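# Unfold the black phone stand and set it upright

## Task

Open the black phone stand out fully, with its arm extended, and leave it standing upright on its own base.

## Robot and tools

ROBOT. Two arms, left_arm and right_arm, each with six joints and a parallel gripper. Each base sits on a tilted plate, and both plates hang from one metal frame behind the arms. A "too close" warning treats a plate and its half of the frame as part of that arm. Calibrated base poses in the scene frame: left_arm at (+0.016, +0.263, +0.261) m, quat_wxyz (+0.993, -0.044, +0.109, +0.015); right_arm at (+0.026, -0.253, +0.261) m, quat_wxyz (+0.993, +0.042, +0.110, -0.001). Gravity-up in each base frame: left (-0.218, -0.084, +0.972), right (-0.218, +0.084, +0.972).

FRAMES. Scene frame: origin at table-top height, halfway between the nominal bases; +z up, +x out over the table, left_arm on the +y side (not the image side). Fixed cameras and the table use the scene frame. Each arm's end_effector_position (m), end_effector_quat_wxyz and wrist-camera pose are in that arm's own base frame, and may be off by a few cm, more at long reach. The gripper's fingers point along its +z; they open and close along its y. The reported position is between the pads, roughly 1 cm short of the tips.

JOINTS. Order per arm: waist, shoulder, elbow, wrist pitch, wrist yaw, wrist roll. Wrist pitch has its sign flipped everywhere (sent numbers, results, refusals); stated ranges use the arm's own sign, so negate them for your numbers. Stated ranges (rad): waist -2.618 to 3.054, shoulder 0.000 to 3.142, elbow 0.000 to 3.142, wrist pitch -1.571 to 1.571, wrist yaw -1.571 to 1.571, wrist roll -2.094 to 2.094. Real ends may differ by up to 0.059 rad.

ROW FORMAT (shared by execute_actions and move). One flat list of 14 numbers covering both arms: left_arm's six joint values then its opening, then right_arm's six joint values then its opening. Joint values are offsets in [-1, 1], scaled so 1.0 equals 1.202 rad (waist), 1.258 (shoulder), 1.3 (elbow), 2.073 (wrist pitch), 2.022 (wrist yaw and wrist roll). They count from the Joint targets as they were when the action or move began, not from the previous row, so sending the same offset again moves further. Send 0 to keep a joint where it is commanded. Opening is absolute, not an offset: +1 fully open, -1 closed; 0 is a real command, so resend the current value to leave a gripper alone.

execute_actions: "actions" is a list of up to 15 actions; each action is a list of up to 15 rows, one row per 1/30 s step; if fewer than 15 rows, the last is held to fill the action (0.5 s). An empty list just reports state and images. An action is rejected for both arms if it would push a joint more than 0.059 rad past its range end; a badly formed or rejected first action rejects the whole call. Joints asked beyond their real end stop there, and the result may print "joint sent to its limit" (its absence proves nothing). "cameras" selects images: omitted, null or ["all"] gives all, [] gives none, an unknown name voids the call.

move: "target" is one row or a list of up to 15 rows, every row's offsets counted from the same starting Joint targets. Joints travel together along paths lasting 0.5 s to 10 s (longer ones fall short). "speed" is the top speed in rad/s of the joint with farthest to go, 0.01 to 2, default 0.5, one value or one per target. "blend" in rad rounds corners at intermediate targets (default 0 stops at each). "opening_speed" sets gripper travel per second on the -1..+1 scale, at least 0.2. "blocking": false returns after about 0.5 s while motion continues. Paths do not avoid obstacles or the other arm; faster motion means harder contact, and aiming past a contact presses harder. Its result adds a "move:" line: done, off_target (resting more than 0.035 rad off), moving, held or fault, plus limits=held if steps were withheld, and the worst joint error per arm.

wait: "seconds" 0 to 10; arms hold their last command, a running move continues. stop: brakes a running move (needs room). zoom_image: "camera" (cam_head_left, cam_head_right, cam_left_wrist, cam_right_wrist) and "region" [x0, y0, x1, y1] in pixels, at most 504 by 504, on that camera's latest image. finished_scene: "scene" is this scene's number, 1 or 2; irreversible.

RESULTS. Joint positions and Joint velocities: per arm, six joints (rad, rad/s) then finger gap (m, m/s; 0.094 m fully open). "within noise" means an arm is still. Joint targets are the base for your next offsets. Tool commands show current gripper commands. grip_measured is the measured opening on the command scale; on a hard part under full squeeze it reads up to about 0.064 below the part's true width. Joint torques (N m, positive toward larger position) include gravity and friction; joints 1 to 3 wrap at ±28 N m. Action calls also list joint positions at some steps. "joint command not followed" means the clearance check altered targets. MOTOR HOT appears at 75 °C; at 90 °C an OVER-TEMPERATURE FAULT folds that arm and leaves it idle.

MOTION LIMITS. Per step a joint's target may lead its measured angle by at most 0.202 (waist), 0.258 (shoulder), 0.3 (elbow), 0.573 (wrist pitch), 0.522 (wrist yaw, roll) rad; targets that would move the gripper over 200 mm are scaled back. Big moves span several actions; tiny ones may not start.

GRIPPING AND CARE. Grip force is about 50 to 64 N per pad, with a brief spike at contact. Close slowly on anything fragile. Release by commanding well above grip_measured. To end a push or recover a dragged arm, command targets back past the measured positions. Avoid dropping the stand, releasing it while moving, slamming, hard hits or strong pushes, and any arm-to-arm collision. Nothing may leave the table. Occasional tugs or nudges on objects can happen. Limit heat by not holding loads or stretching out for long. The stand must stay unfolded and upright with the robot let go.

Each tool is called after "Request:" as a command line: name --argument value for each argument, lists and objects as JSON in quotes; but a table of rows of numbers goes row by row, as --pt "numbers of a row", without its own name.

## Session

Scene 1 done. Scene 2.

Request:
execute_actions --actions '[]'

Request:
zoom_image --camera "cam_head_left" --region '[30, 160, 390, 320]'

Request:
zoom_image --camera "cam_head_right" --region '[30, 160, 400, 320]'

Scene clock: 0.00 s.
left_arm: end_effector_position=(+0.5092, +0.0744, +0.0311) grip_measured=+1.000 end_effector_quat_wxyz=(+0.244, +0.162, +0.952, +0.084) | right_arm: end_effector_position=(+0.1542, +0.3645, +0.0216) grip_measured=+1.000 end_effector_quat_wxyz=(+0.527, -0.529, +0.663, -0.055)
Joint positions: left_arm=[0.139 2.121 1.486 0.414 -0.011 0.48 0.094] | right_arm=[1.498 1.908 0.578 -0.648 0.802 -0.249 0.094]
Joint velocities: within noise
Joint torques (N m): no reading
Heat: left arm: 41 °C; right arm: 40 °C.
Joint targets: left_arm=[0.138 2.117 1.489 0.416 -0.007 0.479] | right_arm=[1.500 1.908 0.580 -0.640 0.805 -0.246]
Tool commands: left_gripper/opening=+1.0 right_gripper/opening=+1.0

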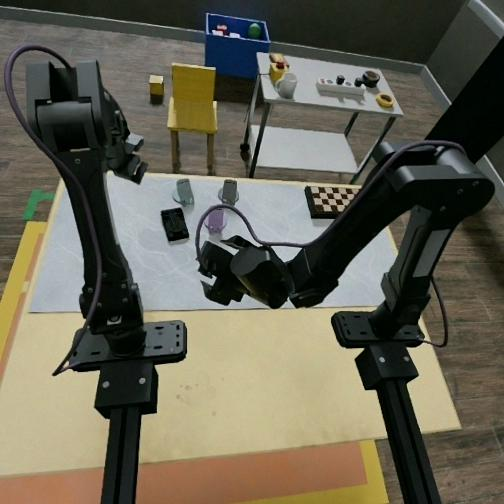

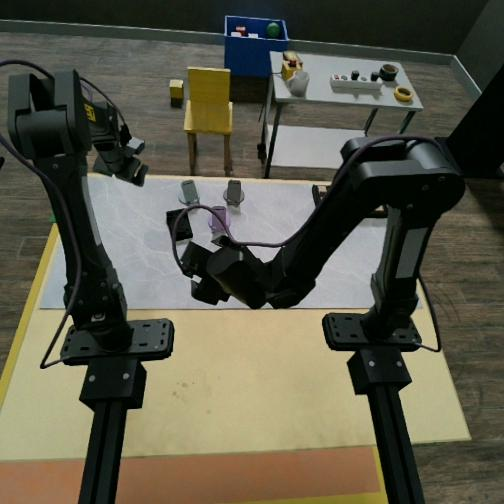

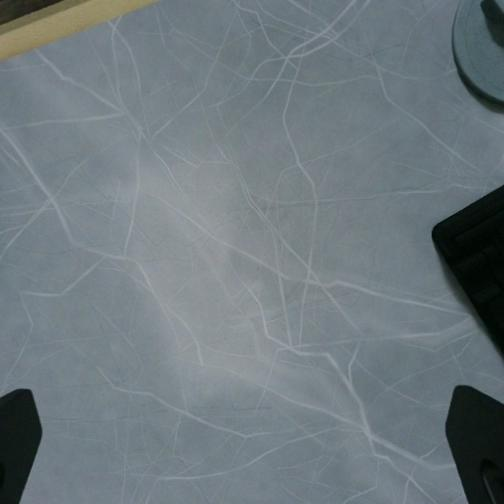

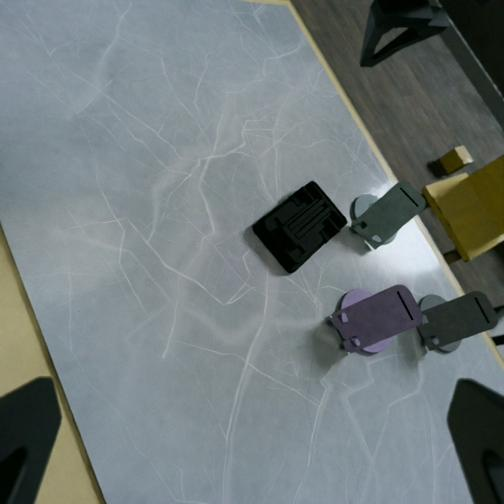

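Scaled by 1.400 from the camera's 504x504 image, which has a finer 720x720 frame.

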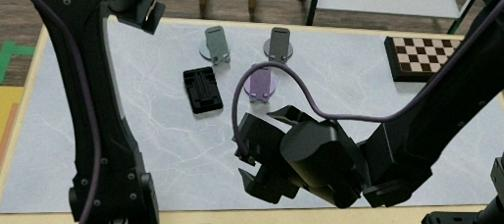

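Scaled by 1.362 from the camera's 504x504 image, which has a finer 720x720 frame.

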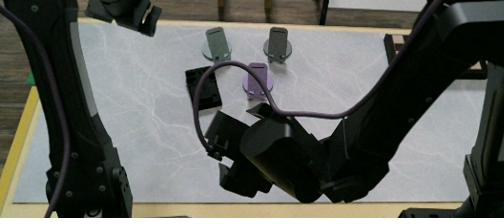

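Request:
move --target '[0, 0, 0, 0, 0, 0, 1, -0.7, -0.25, 0, 0.3, -0.2, 0.0, 1]' --speed 1.0 --cameras '[]'

Request:
move --target '[0, 0, 0, 0, 0, 0, 1, -0.7, -0.25, -0.08, 0.35, -0.22, 0.05, 1]' --speed 1.0

Request:
zoom_image --camera "cam_head_left" --region '[130, 160, 390, 290]'

Request:
zoom_image --camera "cam_head_right" --region '[130, 160, 400, 290]'

Scene clock: 10.00 s.
left_arm: end_effector_position=(+0.5092, +0.0744, +0.0311) grip_measured=+1.000 end_effector_quat_wxyz=(+0.244, +0.162, +0.952, +0.084) | right_arm: end_effector_position=(+0.3075, +0.1503, +0.0063) grip_measured=+1.000 end_effector_quat_wxyz=(+0.312, -0.361, +0.869, -0.134)
Joint positions: left_arm=[0.139 2.121 1.486 0.414 -0.011 0.48 0.094] | right_arm=[0.661 1.613 0.578 -0.04 0.41 -0.249 0.094]
Joint velocities: within noise
Joint torques (N m): left_arm=[-0.76 -14.45 5.61 -0.81 0.02 0.01] | right_arm=[0.85 -7.28 5.44 -0.7 0.05 0.01]
Heat: left arm: 44 °C; right arm: 41 °C.
Joint targets: left_arm=[0.138 2.117 1.489 0.416 -0.007 0.479] | right_arm=[0.658 1.593 0.580 -0.018 0.400 -0.246]
move: done
No camera images: "cameras" was empty.

Scene clock: 11.73 s.
left_arm: end_effector_position=(+0.5092, +0.0744, +0.0311) grip_measured=+1.000 end_effector_quat_wxyz=(+0.244, +0.162, +0.952, +0.084) | right_arm: end_effector_position=(+0.1777, -0.0250, -0.0100) grip_measured=+1.000 end_effector_quat_wxyz=(+0.039, +0.012, +0.999, +0.009)
Joint positions: left_arm=[0.139 2.121 1.486 0.414 -0.011 0.48 0.094] | right_arm=[-0.176 1.295 0.491 0.693 -0.031 -0.151 0.094]
Joint velocities: within noise
Joint torques (N m): left_arm=[-0.91 -14.43 5.48 -0.77 0.04 -0.04] | right_arm=[-0.43 -4.88 3.69 0.32 -0.19 0.04]
Heat: left arm: 45 °C; right arm: 41 °C.
Joint targets: left_arm=[0.138 2.117 1.489 0.416 -0.007 0.479] | right_arm=[-0.183 1.278 0.476 0.707 -0.044 -0.145]
move: done

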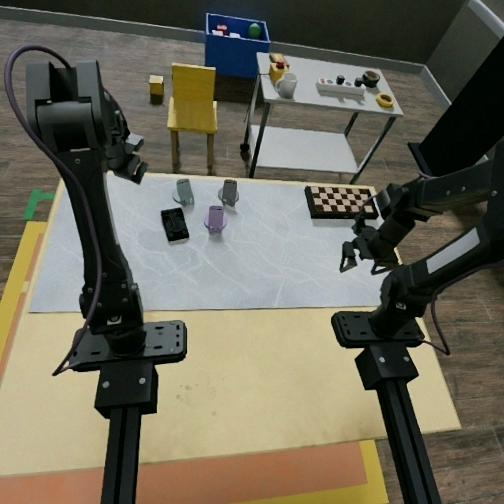

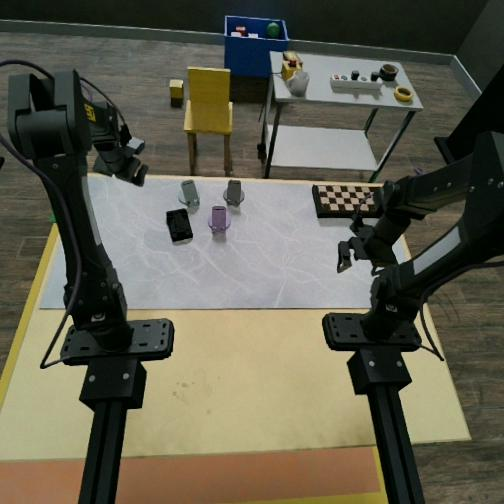

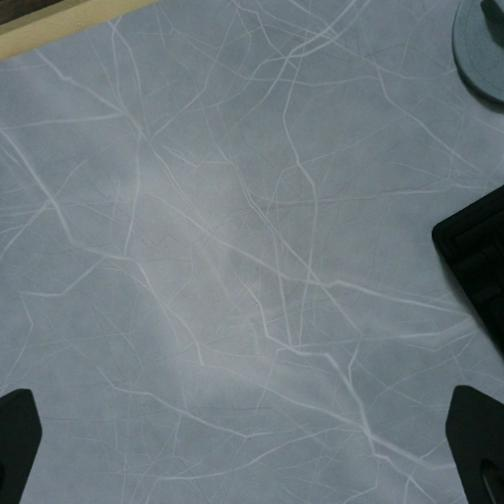

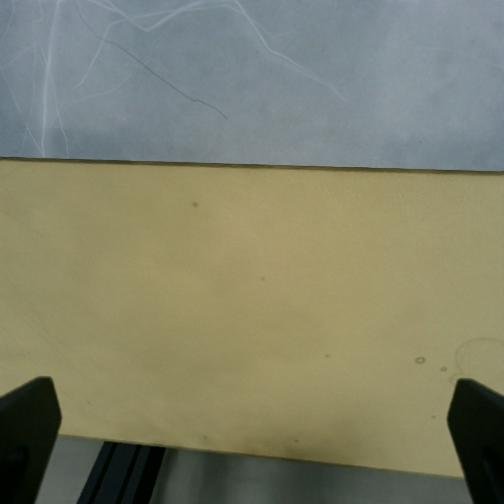

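Scaled by 1.938 from the camera's 504x504 image, which has a finer 720x720 frame.

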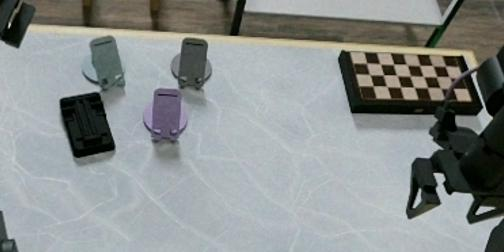

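Scaled by 1.867 from the camera's 504x504 image, which has a finer 720x720 frame.

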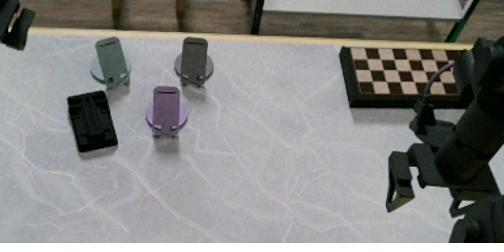

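Request:
move --target '[-0.25, -0.05, 0.0, 0, 0, 0, 1, 0, 0, 0, 0, 0, 0, 1]' --speed 0.6 --cameras '["cam_left_wrist"]'

Request:
zoom_image --camera "cam_left_wrist" --region '[0, 0, 504, 504]'

Scene clock: 19.40 s.
left_arm: end_effector_position=(+0.5110, -0.0818, +0.0498) grip_measured=+1.000 end_effector_quat_wxyz=(+0.272, +0.303, +0.912, +0.049) | right_arm: end_effector_position=(+0.1777, -0.0248, -0.0100) grip_measured=+1.000 end_effector_quat_wxyz=(+0.039, +0.012, +0.999, +0.010)
Joint positions: left_arm=[-0.164 2.083 1.486 0.414 -0.011 0.48 0.094] | right_arm=[-0.176 1.295 0.491 0.693 -0.032 -0.15 0.094]
Joint velocities: within noise
Joint torques (N m): left_arm=[-1.48 -16.69 5.7 -0.83 0.1 0.06] | right_arm=[-0.47 -4.75 3.66 0.34 -0.19 0.02]
Heat: left arm: 47 °C; right arm: 41 °C.
Joint targets: left_arm=[-0.162 2.054 1.489 0.416 -0.008 0.479] | right_arm=[-0.183 1.278 0.476 0.707 -0.044 -0.145]
move: done
Images, in order (width x height): cam_left_wrist 504x504.

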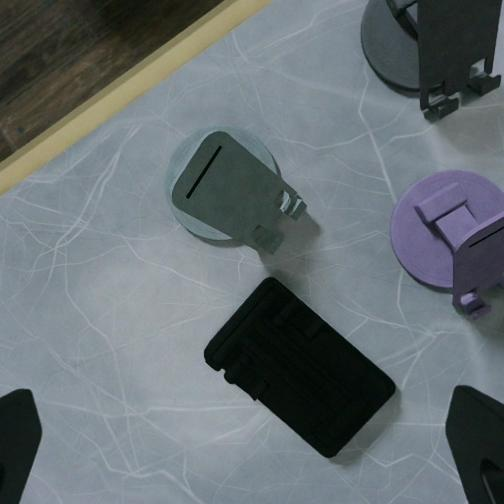

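Scaled by 1.000.

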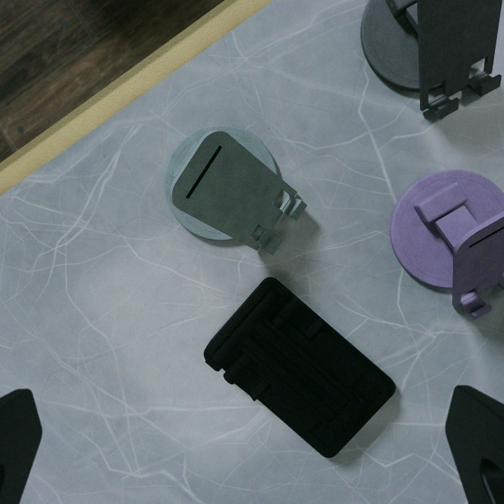

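Request:
zoom_image --camera "cam_left_wrist" --region '[190, 260, 410, 470]'

Scaled by 2.291 from the camera's 504x504 image, which has a finer 720x720 frame.

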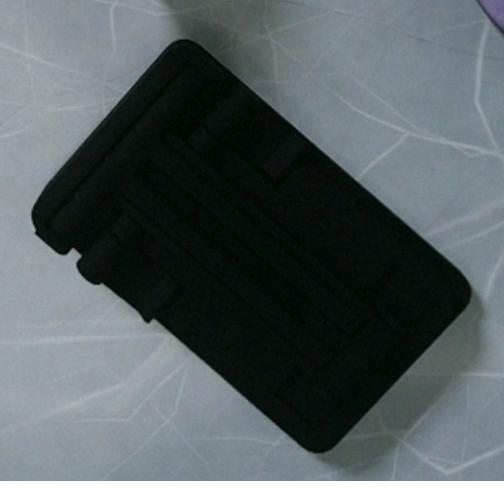

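Request:
move --target '[0.003, 0.288, 0.1, 0.087, -0.054, -0.445, 1, 0, 0, 0, 0, 0, 0, 0]' --speed 0.7 --cameras '["cam_left_wrist"]'

Request:
zoom_image --camera "cam_left_wrist" --region '[100, 240, 400, 504]'

Scene clock: 106.20 s.
left_arm: end_effector_position=(+0.4729, -0.0583, -0.0768) grip_measured=+1.000 end_effector_quat_wxyz=(+0.108, -0.129, +0.986, +0.023) | right_arm: end_effector_position=(+0.1777, -0.0248, -0.0100) grip_measured=+0.003 end_effector_quat_wxyz=(+0.039, +0.012, +0.999, +0.010)
Joint positions: left_arm=[-0.164 2.394 1.602 0.585 -0.106 -0.414 0.094] | right_arm=[-0.176 1.295 0.491 0.693 -0.032 -0.15 0.047]
Joint velocities: within noise
Joint torques (N m): left_arm=[-1.13 -12.45 5.53 -0.06 -0.11 -0.07] | right_arm=[-0.4 -4.85 3.67 0.33 -0.17 0.03]
Heat: left arm: 51 °C; right arm: 39 °C.
Joint targets: left_arm=[-0.159 2.417 1.619 0.597 -0.116 -0.420] | right_arm=[-0.183 1.278 0.476 0.707 -0.044 -0.145]
move: done
Images, in order (width x height): cam_left_wrist 504x504.

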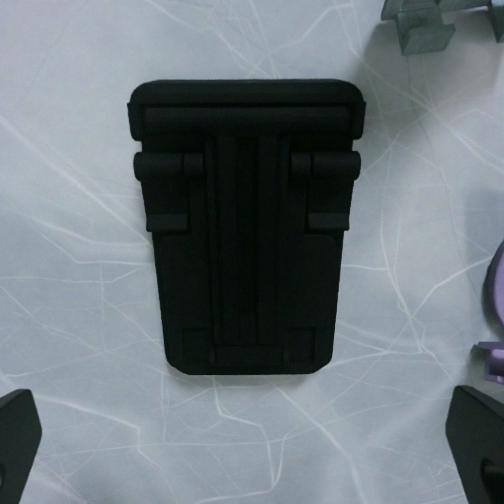

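Scaled by 1.680 from the camera's 504x504 image, which has a finer 720x720 frame.

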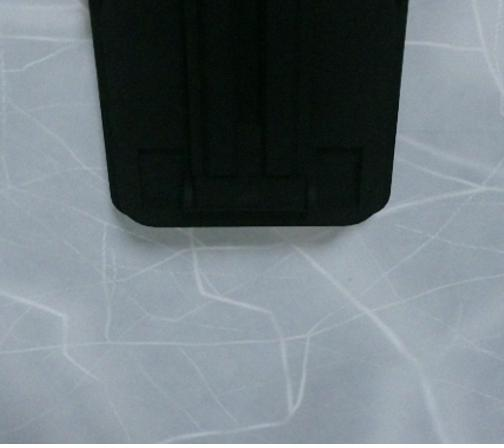

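Request:
move --target '[0.018, 0.161, 0.066, -0.071, -0.001, 0.008, 1, 0, 0, 0, 0, 0, 0, 0]' --speed 0.15 --cameras '["cam_left_wrist"]'

Scene clock: 119.00 s.
left_arm: end_effector_position=(+0.4915, -0.0512, -0.1410) grip_measured=+1.000 end_effector_quat_wxyz=(+0.113, -0.137, +0.984, +0.024) | right_arm: end_effector_position=(+0.1776, -0.0248, -0.0100) grip_measured=+0.003 end_effector_quat_wxyz=(+0.039, +0.012, +0.999, +0.010)
Joint positions: left_arm=[-0.145 2.591 1.688 0.463 -0.108 -0.41 0.094] | right_arm=[-0.176 1.295 0.491 0.693 -0.032 -0.15 0.047]
Joint velocities: within noise
Joint torques (N m): left_arm=[-1.03 -12.72 5.27 -0.36 -0.14 0.09] | right_arm=[-0.38 -4.83 3.63 0.34 -0.17 0.03]
Heat: left arm: 53 °C; right arm: 39 °C.
Joint targets: left_arm=[-0.137 2.619 1.706 0.450 -0.119 -0.404] | right_arm=[-0.183 1.278 0.476 0.708 -0.044 -0.145]
move: done
Images, in order (width x height): cam_left_wrist 504x504.

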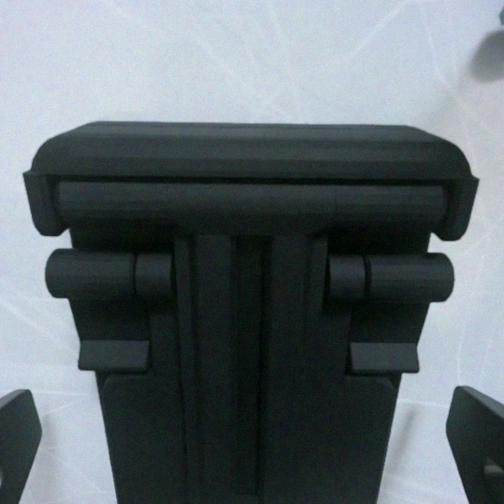

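Request:
move --target '[0, 0.004, 0, 0, 0, 0, 0.25, 0, 0, 0, 0, 0, 0, 0]' --speed 0.15 --opening_speed 0.5 --cameras '["cam_left_wrist"]'

Scene clock: 125.23 s.
left_arm: end_effector_position=(+0.4919, -0.0512, -0.1409) grip_measured=+0.307 end_effector_quat_wxyz=(+0.113, -0.137, +0.984, +0.024) | right_arm: end_effector_position=(+0.1776, -0.0248, -0.0100) grip_measured=+0.003 end_effector_quat_wxyz=(+0.039, +0.012, +0.999, +0.010)
Joint positions: left_arm=[-0.145 2.591 1.688 0.461 -0.109 -0.409 0.061] | right_arm=[-0.176 1.295 0.491 0.693 -0.032 -0.15 0.047]
Joint velocities: within noise
Joint torques (N m): left_arm=[-1.13 -12.37 5.31 -0.32 -0.16 0.09] | right_arm=[-0.53 -4.86 3.71 0.32 -0.2 0.05]
Heat: left arm: 53 °C; right arm: 39 °C.
Joint targets: left_arm=[-0.137 2.624 1.706 0.450 -0.119 -0.404] | right_arm=[-0.183 1.278 0.476 0.707 -0.044 -0.145]
move: done
Images, in order (width x height): cam_left_wrist 504x504.

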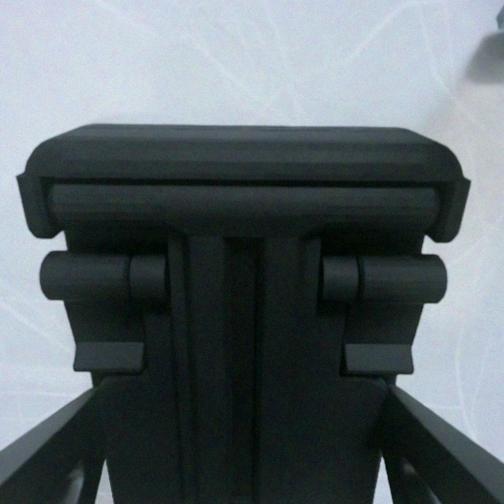

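Request:
move --target '[0, -0.096, -0.035, 0.029, 0, 0, 0.25, 0, 0, 0, 0, 0, 0, 0]' --speed 0.15 --cameras '["cam_left_wrist","cam_head_left"]'

Request:
zoom_image --camera "cam_head_left" --region '[130, 160, 290, 270]'

Scene clock: 151.70 s.
left_arm: end_effector_position=(+0.4898, -0.0509, -0.1216) grip_measured=+0.304 end_effector_quat_wxyz=(+0.114, -0.137, +0.984, +0.024) | right_arm: end_effector_position=(+0.1776, -0.0248, -0.0100) grip_measured=+0.003 end_effector_quat_wxyz=(+0.039, +0.012, +0.999, +0.010)
Joint positions: left_arm=[-0.145 2.537 1.67 0.497 -0.109 -0.409 0.061] | right_arm=[-0.176 1.295 0.491 0.693 -0.032 -0.15 0.047]
Joint velocities: within noise
Joint torques (N m): left_arm=[-0.91 -18.25 3.36 -0.08 -0.11 0.05] | right_arm=[-0.28 -4.93 3.67 0.36 -0.19 0.06]
Heat: left arm: 54 °C; right arm: 38 °C.
Joint targets: left_arm=[-0.137 2.503 1.660 0.510 -0.119 -0.404] | right_arm=[-0.183 1.278 0.476 0.707 -0.044 -0.145]
move: done
Images, in order (width x height): cam_head_left 504x504, cam_left_wrist 504x504.

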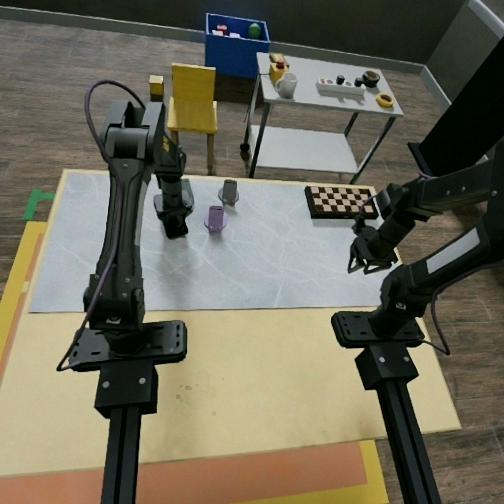

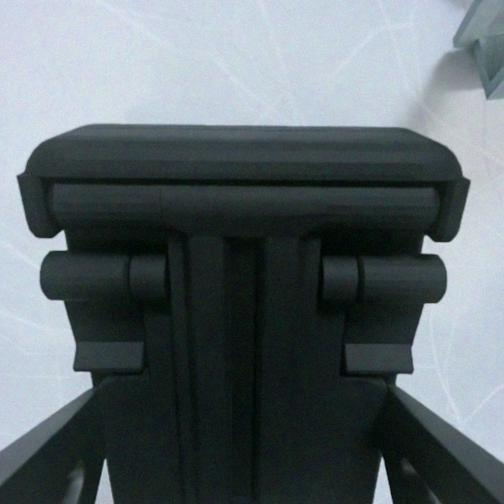

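Scaled by 3.150 from the camera's 504x504 image, which has a finer 720x720 frame.

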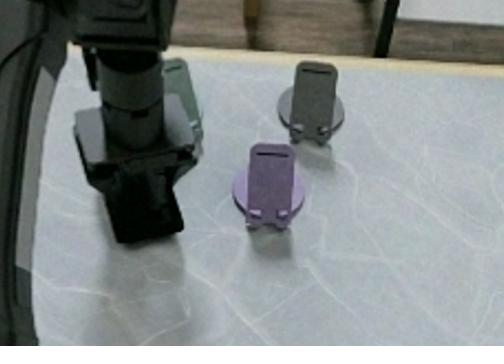

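Request:
move --pt "-0.156 -0.197 -0.527 -0.212 -0.018 0.380 0.25 0 0 0 0 0 0 0" --pt "-0.452 0.1405 0.065 0.014 -0.0465 0.668 0.25 0 0 0 0 0 0 0" --speed 0.4 --blend 0.1 --cameras '["cam_left_wrist","cam_head_left"]'

Scene clock: 160.17 s.
left_arm: end_effector_position=(+0.3975, -0.2676, -0.1599) grip_measured=+0.304 end_effector_quat_wxyz=(+0.046, +0.712, +0.692, +0.111) | right_arm: end_effector_position=(+0.1776, -0.0248, -0.0100) grip_measured=+0.003 end_effector_quat_wxyz=(+0.039, +0.012, +0.999, +0.010)
Joint positions: left_arm=[-0.672 2.652 1.726 0.523 -0.209 0.94 0.061] | right_arm=[-0.176 1.295 0.491 0.693 -0.032 -0.15 0.047]
Joint velocities: within noise
Joint torques (N m): left_arm=[-3.56 -12.75 5.63 -0.02 -0.06 0.09] | right_arm=[-0.42 -4.85 3.67 0.34 -0.15 0.01]
Heat: left arm: 55 °C; right arm: 38 °C.
Joint targets: left_arm=[-0.681 2.680 1.744 0.539 -0.213 0.946] | right_arm=[-0.183 1.278 0.476 0.707 -0.044 -0.145]
move: done
Images, in order (width x height): cam_head_left 504x504, cam_left_wrist 504x504.

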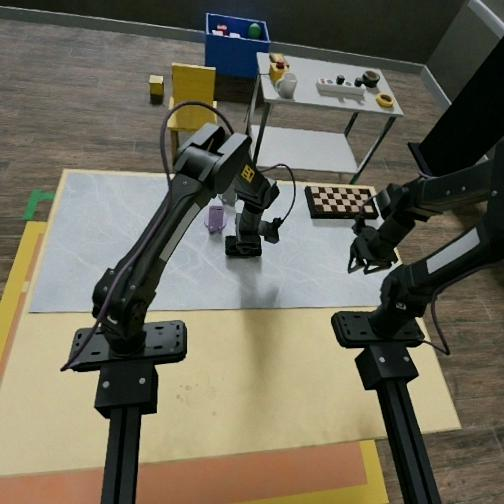

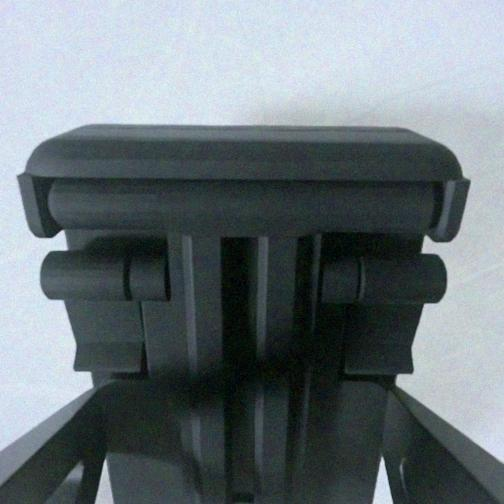

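Request:
move --target '[0, 0.0445, 0.018, -0.022, 0, 0, 0.25, 0, 0, 0, 0, 0, 0, 0]' --speed 0.1 --cameras '["cam_left_wrist","cam_head_left"]'

Scene clock: 175.80 s.
left_arm: end_effector_position=(+0.3961, -0.2664, -0.1797) grip_measured=+0.304 end_effector_quat_wxyz=(+0.039, +0.713, +0.691, +0.111) | right_arm: end_effector_position=(+0.1776, -0.0248, -0.0100) grip_measured=+0.003 end_effector_quat_wxyz=(+0.039, +0.012, +0.999, +0.010)
Joint positions: left_arm=[-0.672 2.709 1.751 0.505 -0.21 0.941 0.061] | right_arm=[-0.176 1.295 0.491 0.693 -0.032 -0.15 0.047]
Joint velocities: within noise
Joint torques (N m): left_arm=[-3.56 -12.57 5.37 -0.35 -0.03 0.09] | right_arm=[-0.38 -4.97 3.71 0.32 -0.23 0.07]
Heat: left arm: 56 °C; right arm: 38 °C.
Joint targets: left_arm=[-0.681 2.736 1.768 0.493 -0.213 0.947] | right_arm=[-0.183 1.278 0.476 0.707 -0.044 -0.145]
move: done
Images, in order (width x height): cam_head_left 504x504, cam_left_wrist 504x504.

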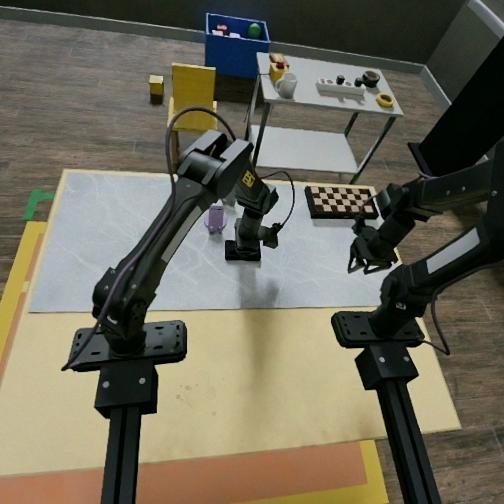

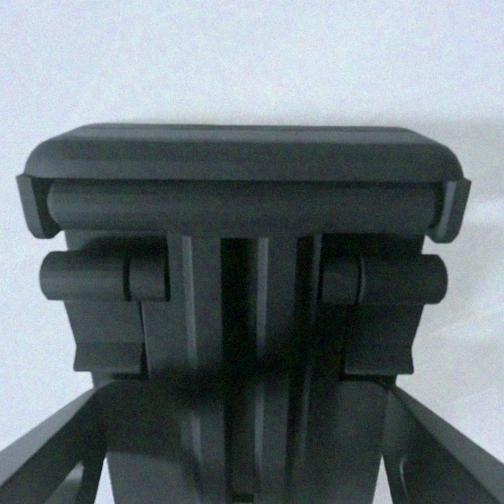

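Request:
move --pt "0 0.004 0.001 0 0 0 0.25 0 0 0 0 0 0 0" --pt "0 0.004 0.001 0 0 0 0.95 0 0 0 0 0 0 0" --pt "0 -0.15 -0.08 0.06 0 0 0.95 0 0 0 0 0 0 0" --speed 0.15 --opening_speed 0.5 --cameras '["cam_left_wrist","cam_head_left"]'

Request:
zoom_image --camera "cam_left_wrist" --region '[0, 0, 504, 504]'

Scene clock: 187.03 s.
left_arm: end_effector_position=(+0.3822, -0.2553, -0.1398) grip_measured=+0.948 end_effector_quat_wxyz=(+0.018, +0.715, +0.690, +0.108) | right_arm: end_effector_position=(+0.1776, -0.0248, -0.0100) grip_measured=+0.003 end_effector_quat_wxyz=(+0.039, +0.012, +0.999, +0.010)
Joint positions: left_arm=[-0.672 2.579 1.675 0.602 -0.21 0.941 0.092] | right_arm=[-0.176 1.295 0.491 0.693 -0.032 -0.15 0.047]
Joint velocities: within noise
Joint torques (N m): left_arm=[-3.66 -17.78 3.08 0.06 -0.07 0.09] | right_arm=[-0.46 -4.77 3.69 0.32 -0.15 0.05]
Heat: left arm: 57 °C; right arm: 38 °C.
Joint targets: left_arm=[-0.681 2.547 1.664 0.618 -0.213 0.947] | right_arm=[-0.183 1.278 0.476 0.707 -0.044 -0.145]
move: done
Images, in order (width x height): cam_head_left 504x504, cam_left_wrist 504x504.

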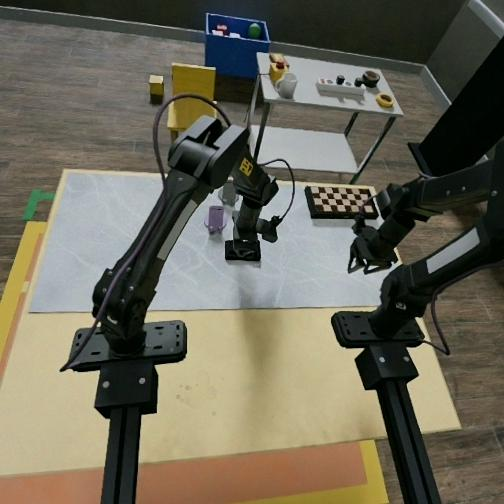

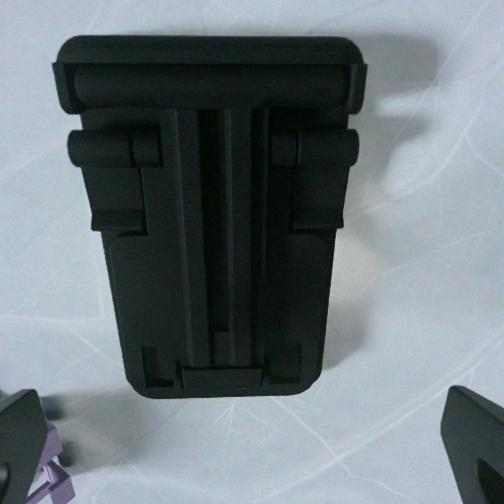

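Scaled by 1.000.

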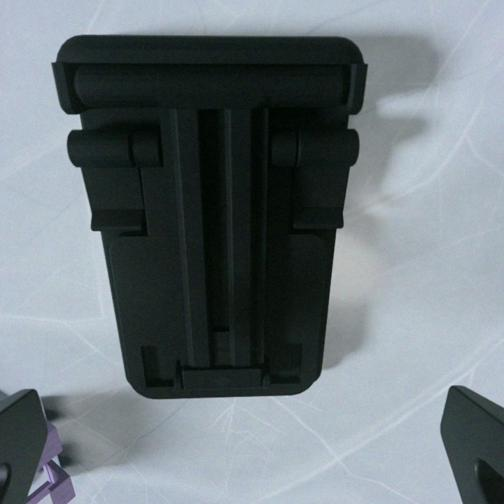

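Request:
move --target '[0.268, -0.147, -0.361, -0.284, 0.279, 0.145, 0.95, 0.039, 0.733, 0.788, -0.052, -0.473, -0.67, 0.9]' --speed 0.6 --opening_speed 0.8 --cameras '["cam_left_wrist","cam_right_wrist","cam_head_left"]'

Scene clock: 232.10 s.
left_arm: end_effector_position=(+0.3921, -0.2100, -0.1315) grip_measured=+0.948 end_effector_quat_wxyz=(+0.222, +0.716, +0.658, -0.076) | right_arm: end_effector_position=(+0.4583, +0.0830, +0.0634) grip_measured=+0.897 end_effector_quat_wxyz=(-0.421, +0.596, -0.645, -0.229)
Joint positions: left_arm=[-0.363 2.393 1.204 0.036 0.331 1.234 0.092] | right_arm=[-0.145 2.167 1.478 0.608 -0.974 -1.492 0.089]
Joint velocities: within noise
Joint torques (N m): left_arm=[-1.39 -15.5 2.18 -0.65 0.47 0.07] | right_arm=[1.51 -8.99 7.87 -0.29 -0.92 -0.1]
Heat: left arm: 68 °C; right arm: 38 °C.
Joint targets: left_arm=[-0.359 2.362 1.194 0.029 0.352 1.240] | right_arm=[-0.136 2.201 1.501 0.600 -1.001 -1.500]
move: done
Images, in order (width x height): cam_head_left 504x504, cam_left_wrist 504x504, cam_right_wrist 504x504.

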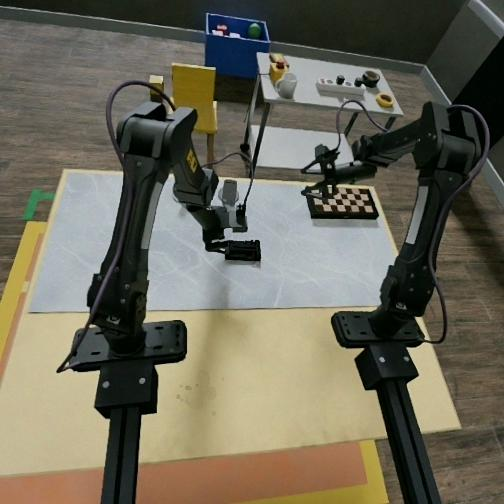

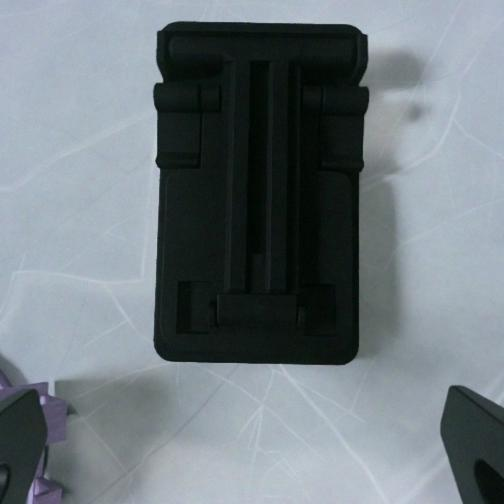

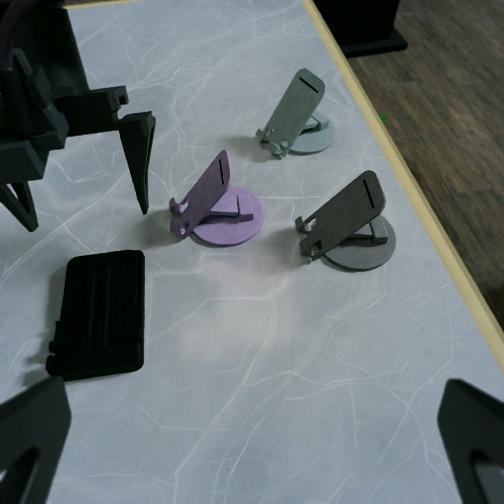

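Request:
move --target '[-0.042, 0.18, 0.098, -0.038, -0.018, -0.025, 0.95, 0, 0.472, -0.039, -0.118, -0.081, -0.213, 0.95]' --speed 0.3 --cameras '["cam_left_wrist","cam_right_wrist"]'

Scene clock: 243.57 s.
left_arm: end_effector_position=(+0.4030, -0.2263, -0.1751) grip_measured=+0.948 end_effector_quat_wxyz=(+0.223, +0.713, +0.661, -0.072) | right_arm: end_effector_position=(+0.3899, +0.1076, -0.1504) grip_measured=+0.947 end_effector_quat_wxyz=(-0.439, +0.634, -0.553, -0.315)
Joint positions: left_arm=[-0.395 2.562 1.309 -0.043 0.312 1.195 0.092] | right_arm=[-0.145 2.767 1.455 0.369 -1.138 -1.922 0.091]
Joint velocities: within noise
Joint torques (N m): left_arm=[-3.55 -11.23 3.77 -0.68 0.31 -0.07] | right_arm=[1.52 -8.39 1.36 0.27 -0.93 -0.12]
Heat: left arm: 66 °C; right arm: 40 °C.
Joint targets: left_arm=[-0.409 2.589 1.322 -0.050 0.315 1.189] | right_arm=[-0.136 2.795 1.450 0.355 -1.164 -1.930]
move: done
Images, in order (width x height): cam_left_wrist 504x504, cam_right_wrist 504x504.

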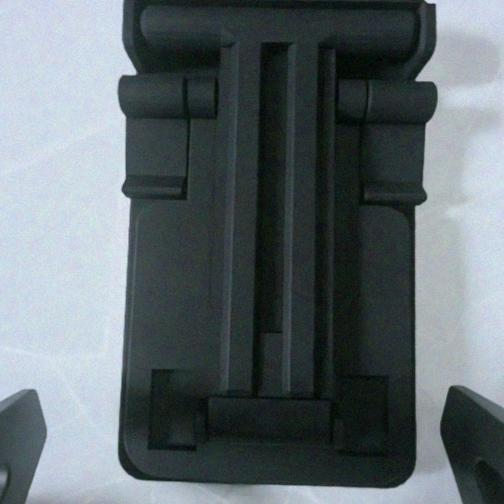

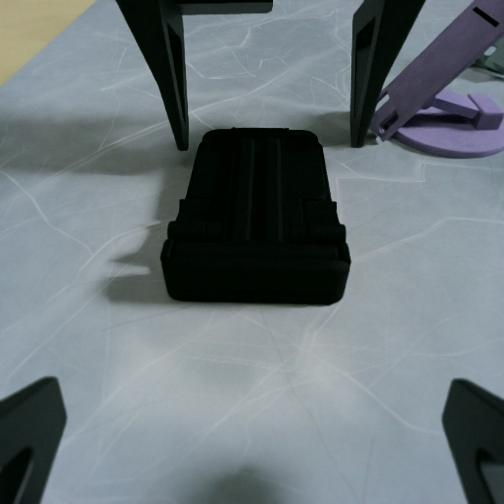

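Request:
move --target '[-0.0275, 0.002, 0.005, 0, 0, 0, 0.95, 0.146, 0.055, -0.042, -0.238, 0.017, 0.203, 0.95]' --speed 0.2 --cameras '["cam_left_wrist","cam_right_wrist"]'

Scene clock: 261.07 s.
left_arm: end_effector_position=(+0.3978, -0.2402, -0.1739) grip_measured=+0.948 end_effector_quat_wxyz=(+0.225, +0.724, +0.648, -0.074) | right_arm: end_effector_position=(+0.4015, +0.1744, -0.1752) grip_measured=+0.947 end_effector_quat_wxyz=(-0.444, +0.641, -0.545, -0.307)
Joint positions: left_arm=[-0.428 2.562 1.314 -0.045 0.311 1.195 0.092] | right_arm=[0.032 2.828 1.405 -0.129 -1.124 -1.527 0.091]
Joint velocities: within noise
Joint torques (N m): left_arm=[-3.47 -10.73 4.07 -0.69 0.27 -0.05] | right_arm=[1.78 -7.91 0.81 -0.28 -0.74 0.02]
Heat: left arm: 60 °C; right arm: 40 °C.
Joint targets: left_arm=[-0.442 2.592 1.328 -0.050 0.315 1.189] | right_arm=[0.039 2.864 1.395 -0.139 -1.130 -1.519]
move: off_target (right_arm); right_arm: the shoulder is farthest, 0.036 rad from its target
Images, in order (width x height): cam_left_wrist 504x504, cam_right_wrist 504x504.

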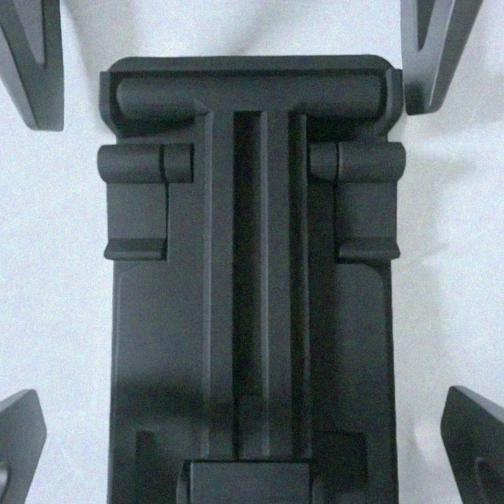

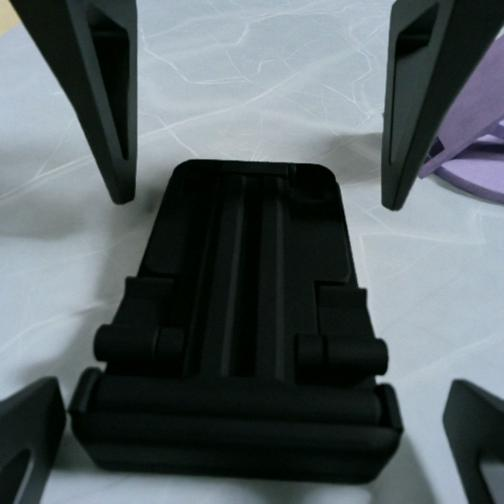

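Request:
move --pt "0 0 0 0 0 0 0.95 0 -0.004 -0.02 -0.008 0 0 0.95" --pt "0 0 0 0 0 0 0.15 0 -0.004 -0.02 -0.008 0 0 0.3" --speed 0.1 --opening_speed 0.5 --cameras '["cam_left_wrist","cam_right_wrist"]'

Scene clock: 269.87 s.
left_arm: end_effector_position=(+0.3963, -0.2404, -0.1752) grip_measured=+0.292 end_effector_quat_wxyz=(+0.222, +0.724, +0.648, -0.075) | right_arm: end_effector_position=(+0.3947, +0.1742, -0.1779) grip_measured=+0.477 end_effector_quat_wxyz=(-0.442, +0.640, -0.547, -0.309)
Joint positions: left_arm=[-0.429 2.564 1.314 -0.043 0.311 1.194 0.061] | right_arm=[0.032 2.828 1.379 -0.151 -1.123 -1.523 0.069]
Joint velocities: within noise
Joint torques (N m): left_arm=[-3.14 -11.14 4.01 -0.65 0.29 -0.07] | right_arm=[1.87 -8.02 0.83 -0.22 -0.71 0.02]
Heat: left arm: 59 °C; right arm: 40 °C.
Joint targets: left_arm=[-0.442 2.592 1.328 -0.050 0.315 1.189] | right_arm=[0.039 2.859 1.370 -0.155 -1.130 -1.519]
move: done
Images, in order (width x height): cam_left_wrist 504x504, cam_right_wrist 504x504.

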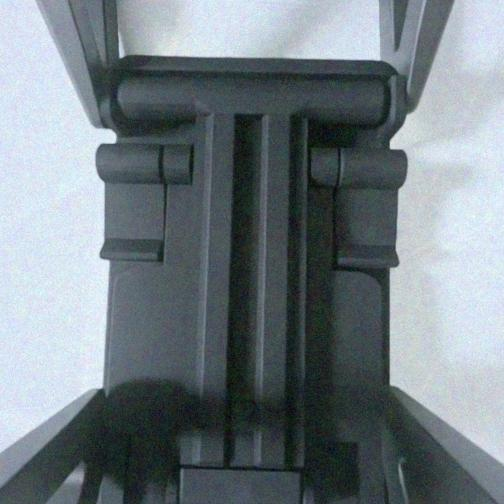

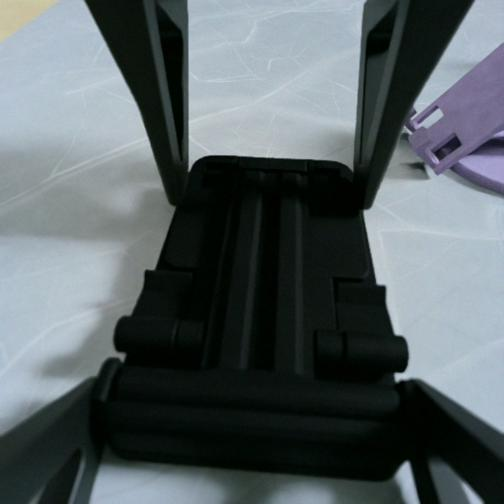

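Request:
move --target '[0.06, -0.06, -0.06, -0.016, 0.01, 0.029, 0.15, 0, 0, 0, 0, 0, 0, 0.3]' --speed 0.1 --cameras '["cam_left_wrist","cam_right_wrist"]'

Scene clock: 284.07 s.
left_arm: end_effector_position=(+0.3932, -0.2311, -0.1729) grip_measured=+0.290 end_effector_quat_wxyz=(+0.239, +0.723, +0.642, -0.088) | right_arm: end_effector_position=(+0.3927, +0.1813, -0.1772) grip_measured=+0.476 end_effector_quat_wxyz=(-0.442, +0.644, -0.540, -0.312)
Joint positions: left_arm=[-0.394 2.549 1.262 -0.092 0.363 1.225 0.061] | right_arm=[0.049 2.828 1.379 -0.159 -1.125 -1.519 0.069]
Joint velocities: left_arm=[-0.002 -0.012 -0.007 -0.037 -0.154 -0.051 0.001] | right_arm=[within noise]
Joint torques (N m): left_arm=[0.14 -16.2 1.77 -0.54 -0.01 0.23] | right_arm=[0.42 -8.16 0.98 -0.17 -0.72 -0.03]
Heat: left arm: 56 °C; right arm: 39 °C.
Joint targets: left_arm=[-0.370 2.516 1.250 -0.083 0.335 1.248] | right_arm=[0.039 2.859 1.370 -0.155 -1.130 -1.520]
move: done
Images, in order (width x height): cam_left_wrist 504x504, cam_right_wrist 504x504.

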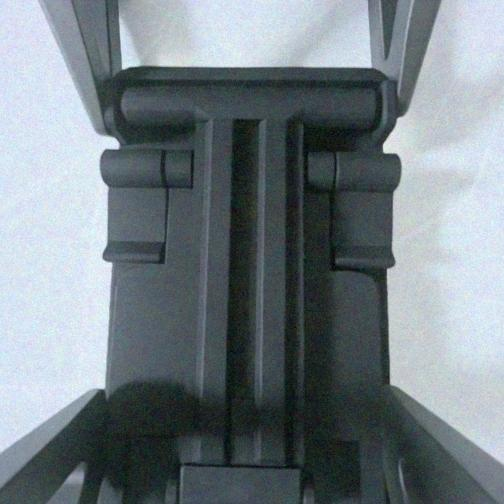

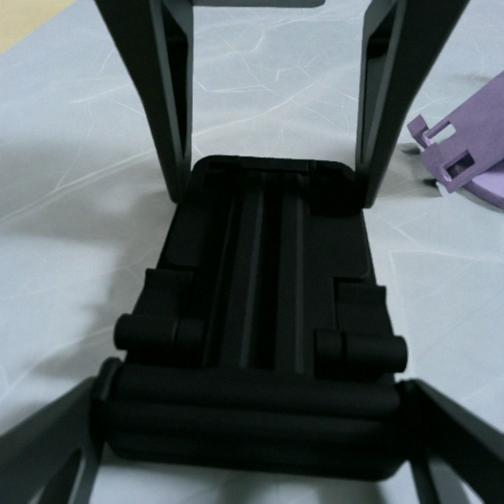

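Request:
move --target '[0.035, -0.03, -0.035, -0.008, 0.01, 0.01, 0.15, -0.035, 0, 0, 0, 0.0, 0, 0.3]' --speed 0.1 --cameras '["cam_left_wrist","cam_right_wrist"]'

Scene clock: 288.07 s.
left_arm: end_effector_position=(+0.3941, -0.2267, -0.1610) grip_measured=+0.289 end_effector_quat_wxyz=(+0.261, +0.719, +0.636, -0.099) | right_arm: end_effector_position=(+0.3931, +0.1808, -0.1702) grip_measured=+0.476 end_effector_quat_wxyz=(-0.456, +0.637, -0.531, -0.322)
Joint positions: left_arm=[-0.366 2.515 1.22 -0.124 0.413 1.243 0.061] | right_arm=[0.04 2.828 1.379 -0.166 -1.169 -1.52 0.069]
Joint velocities: within noise
Joint torques (N m): left_arm=[1.35 -16.42 1.51 -0.41 -0.37 0.25] | right_arm=[-2.18 -8.08 0.91 -0.09 -0.19 -0.02]
Heat: left arm: 56 °C; right arm: 39 °C.
Joint targets: left_arm=[-0.328 2.478 1.205 -0.100 0.355 1.268] | right_arm=[-0.003 2.859 1.370 -0.155 -1.130 -1.519]
move: off_target (left_arm, right_arm); left_arm: the wrist yaw is farthest, 0.057 rad from its target; right_arm: the waist is farthest, 0.043 rad from its target
Images, in order (width x height): cam_left_wrist 504x504, cam_right_wrist 504x504.

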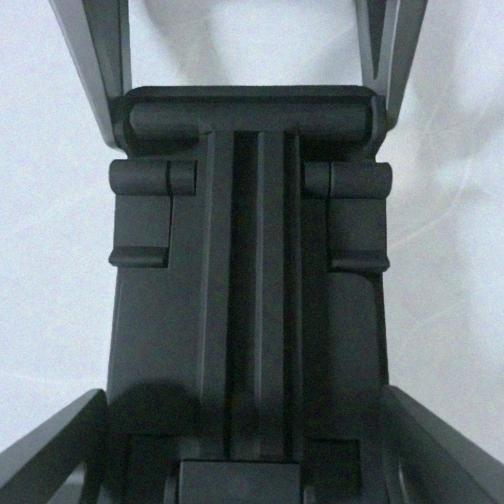

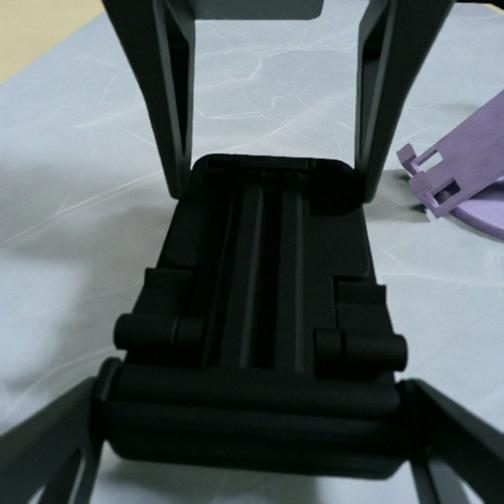

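Request:
move --target '[0.035, 0.0, -0.02, 0.0, -0.02, 0.0, 0.15, -0.035, 0.008, 0, 0, 0.02, 0, 0.3]' --speed 0.1 --cameras '["cam_left_wrist","cam_right_wrist"]'

Scene clock: 292.97 s.
left_arm: end_effector_position=(+0.3942, -0.2267, -0.1594) grip_measured=+0.289 end_effector_quat_wxyz=(+0.276, +0.717, +0.631, -0.106) | right_arm: end_effector_position=(+0.3944, +0.1781, -0.1695) grip_measured=+0.476 end_effector_quat_wxyz=(-0.460, +0.637, -0.530, -0.320)
Joint positions: left_arm=[-0.356 2.515 1.202 -0.162 0.442 1.247 0.061] | right_arm=[0.032 2.828 1.379 -0.167 -1.173 -1.529 0.069]
Joint velocities: within noise
Joint torques (N m): left_arm=[4.22 -16.32 1.01 -0.04 -0.99 0.23] | right_arm=[-5.16 -7.42 0.81 -0.1 0.31 0.08]
Heat: left arm: 56 °C; right arm: 39 °C.
Joint targets: left_arm=[-0.286 2.478 1.179 -0.100 0.315 1.268] | right_arm=[-0.045 2.869 1.370 -0.155 -1.090 -1.520]
move: off_target (left_arm, right_arm); left_arm: the wrist yaw is farthest, 0.127 rad from its target; right_arm: the wrist yaw is farthest, 0.083 rad from its target
Images, in order (width x height): cam_left_wrist 504x504, cam_right_wrist 504x504.

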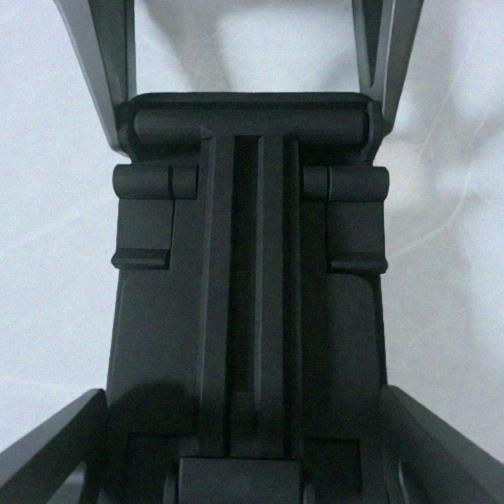

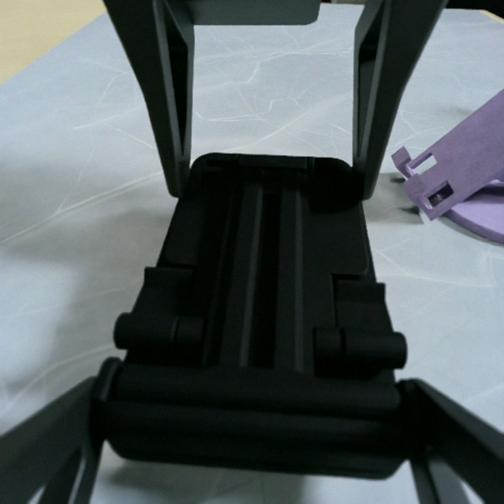

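Request:
move --target '[0.04, 0.0, -0.02, 0.02, -0.015, 0.0, 0.15, -0.04, 0.0, 0, 0, 0.015, 0, 0.3]' --speed 0.1 --cameras '["cam_left_wrist","cam_right_wrist"]'

Scene clock: 303.97 s.
left_arm: end_effector_position=(+0.3976, -0.2054, -0.1606) grip_measured=+0.289 end_effector_quat_wxyz=(+0.274, +0.712, +0.640, -0.097) | right_arm: end_effector_position=(+0.3966, +0.1629, -0.1742) grip_measured=+0.476 end_effector_quat_wxyz=(-0.465, +0.631, -0.539, -0.309)
Joint positions: left_arm=[-0.309 2.506 1.179 -0.162 0.439 1.277 0.061] | right_arm=[-0.005 2.837 1.374 -0.167 -1.167 -1.551 0.069]
Joint velocities: within noise
Joint torques (N m): left_arm=[4.7 -15.27 0.58 0.39 -1.3 -0.05] | right_arm=[-6.17 -7.75 1.09 -0.06 0.6 0.34]
Heat: left arm: 56 °C; right arm: 39 °C.
Joint targets: left_arm=[-0.238 2.478 1.153 -0.058 0.285 1.268] | right_arm=[-0.093 2.869 1.369 -0.155 -1.059 -1.520]
move: off_target (left_arm, right_arm); left_arm: the wrist yaw is farthest, 0.155 rad from its target; right_arm: the wrist yaw is farthest, 0.108 rad from its target
Images, in order (width x height): cam_left_wrist 504x504, cam_right_wrist 504x504.

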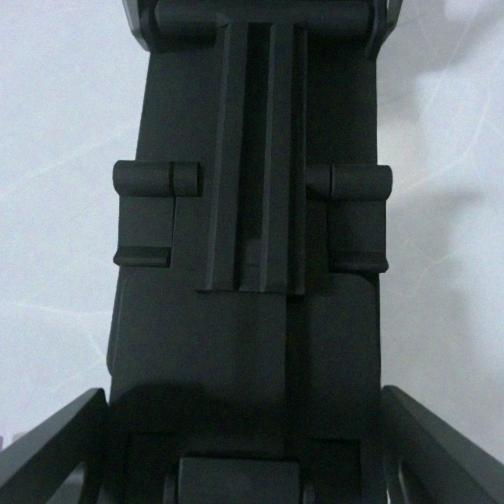

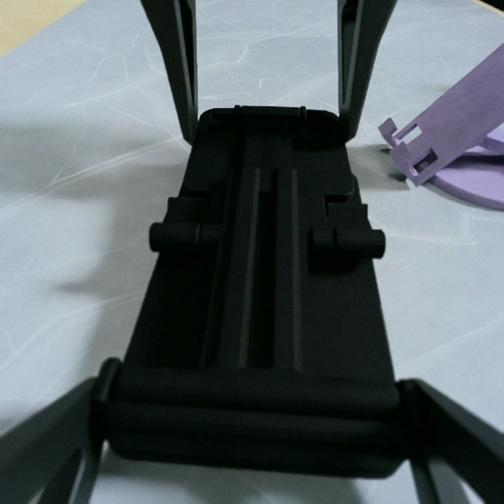

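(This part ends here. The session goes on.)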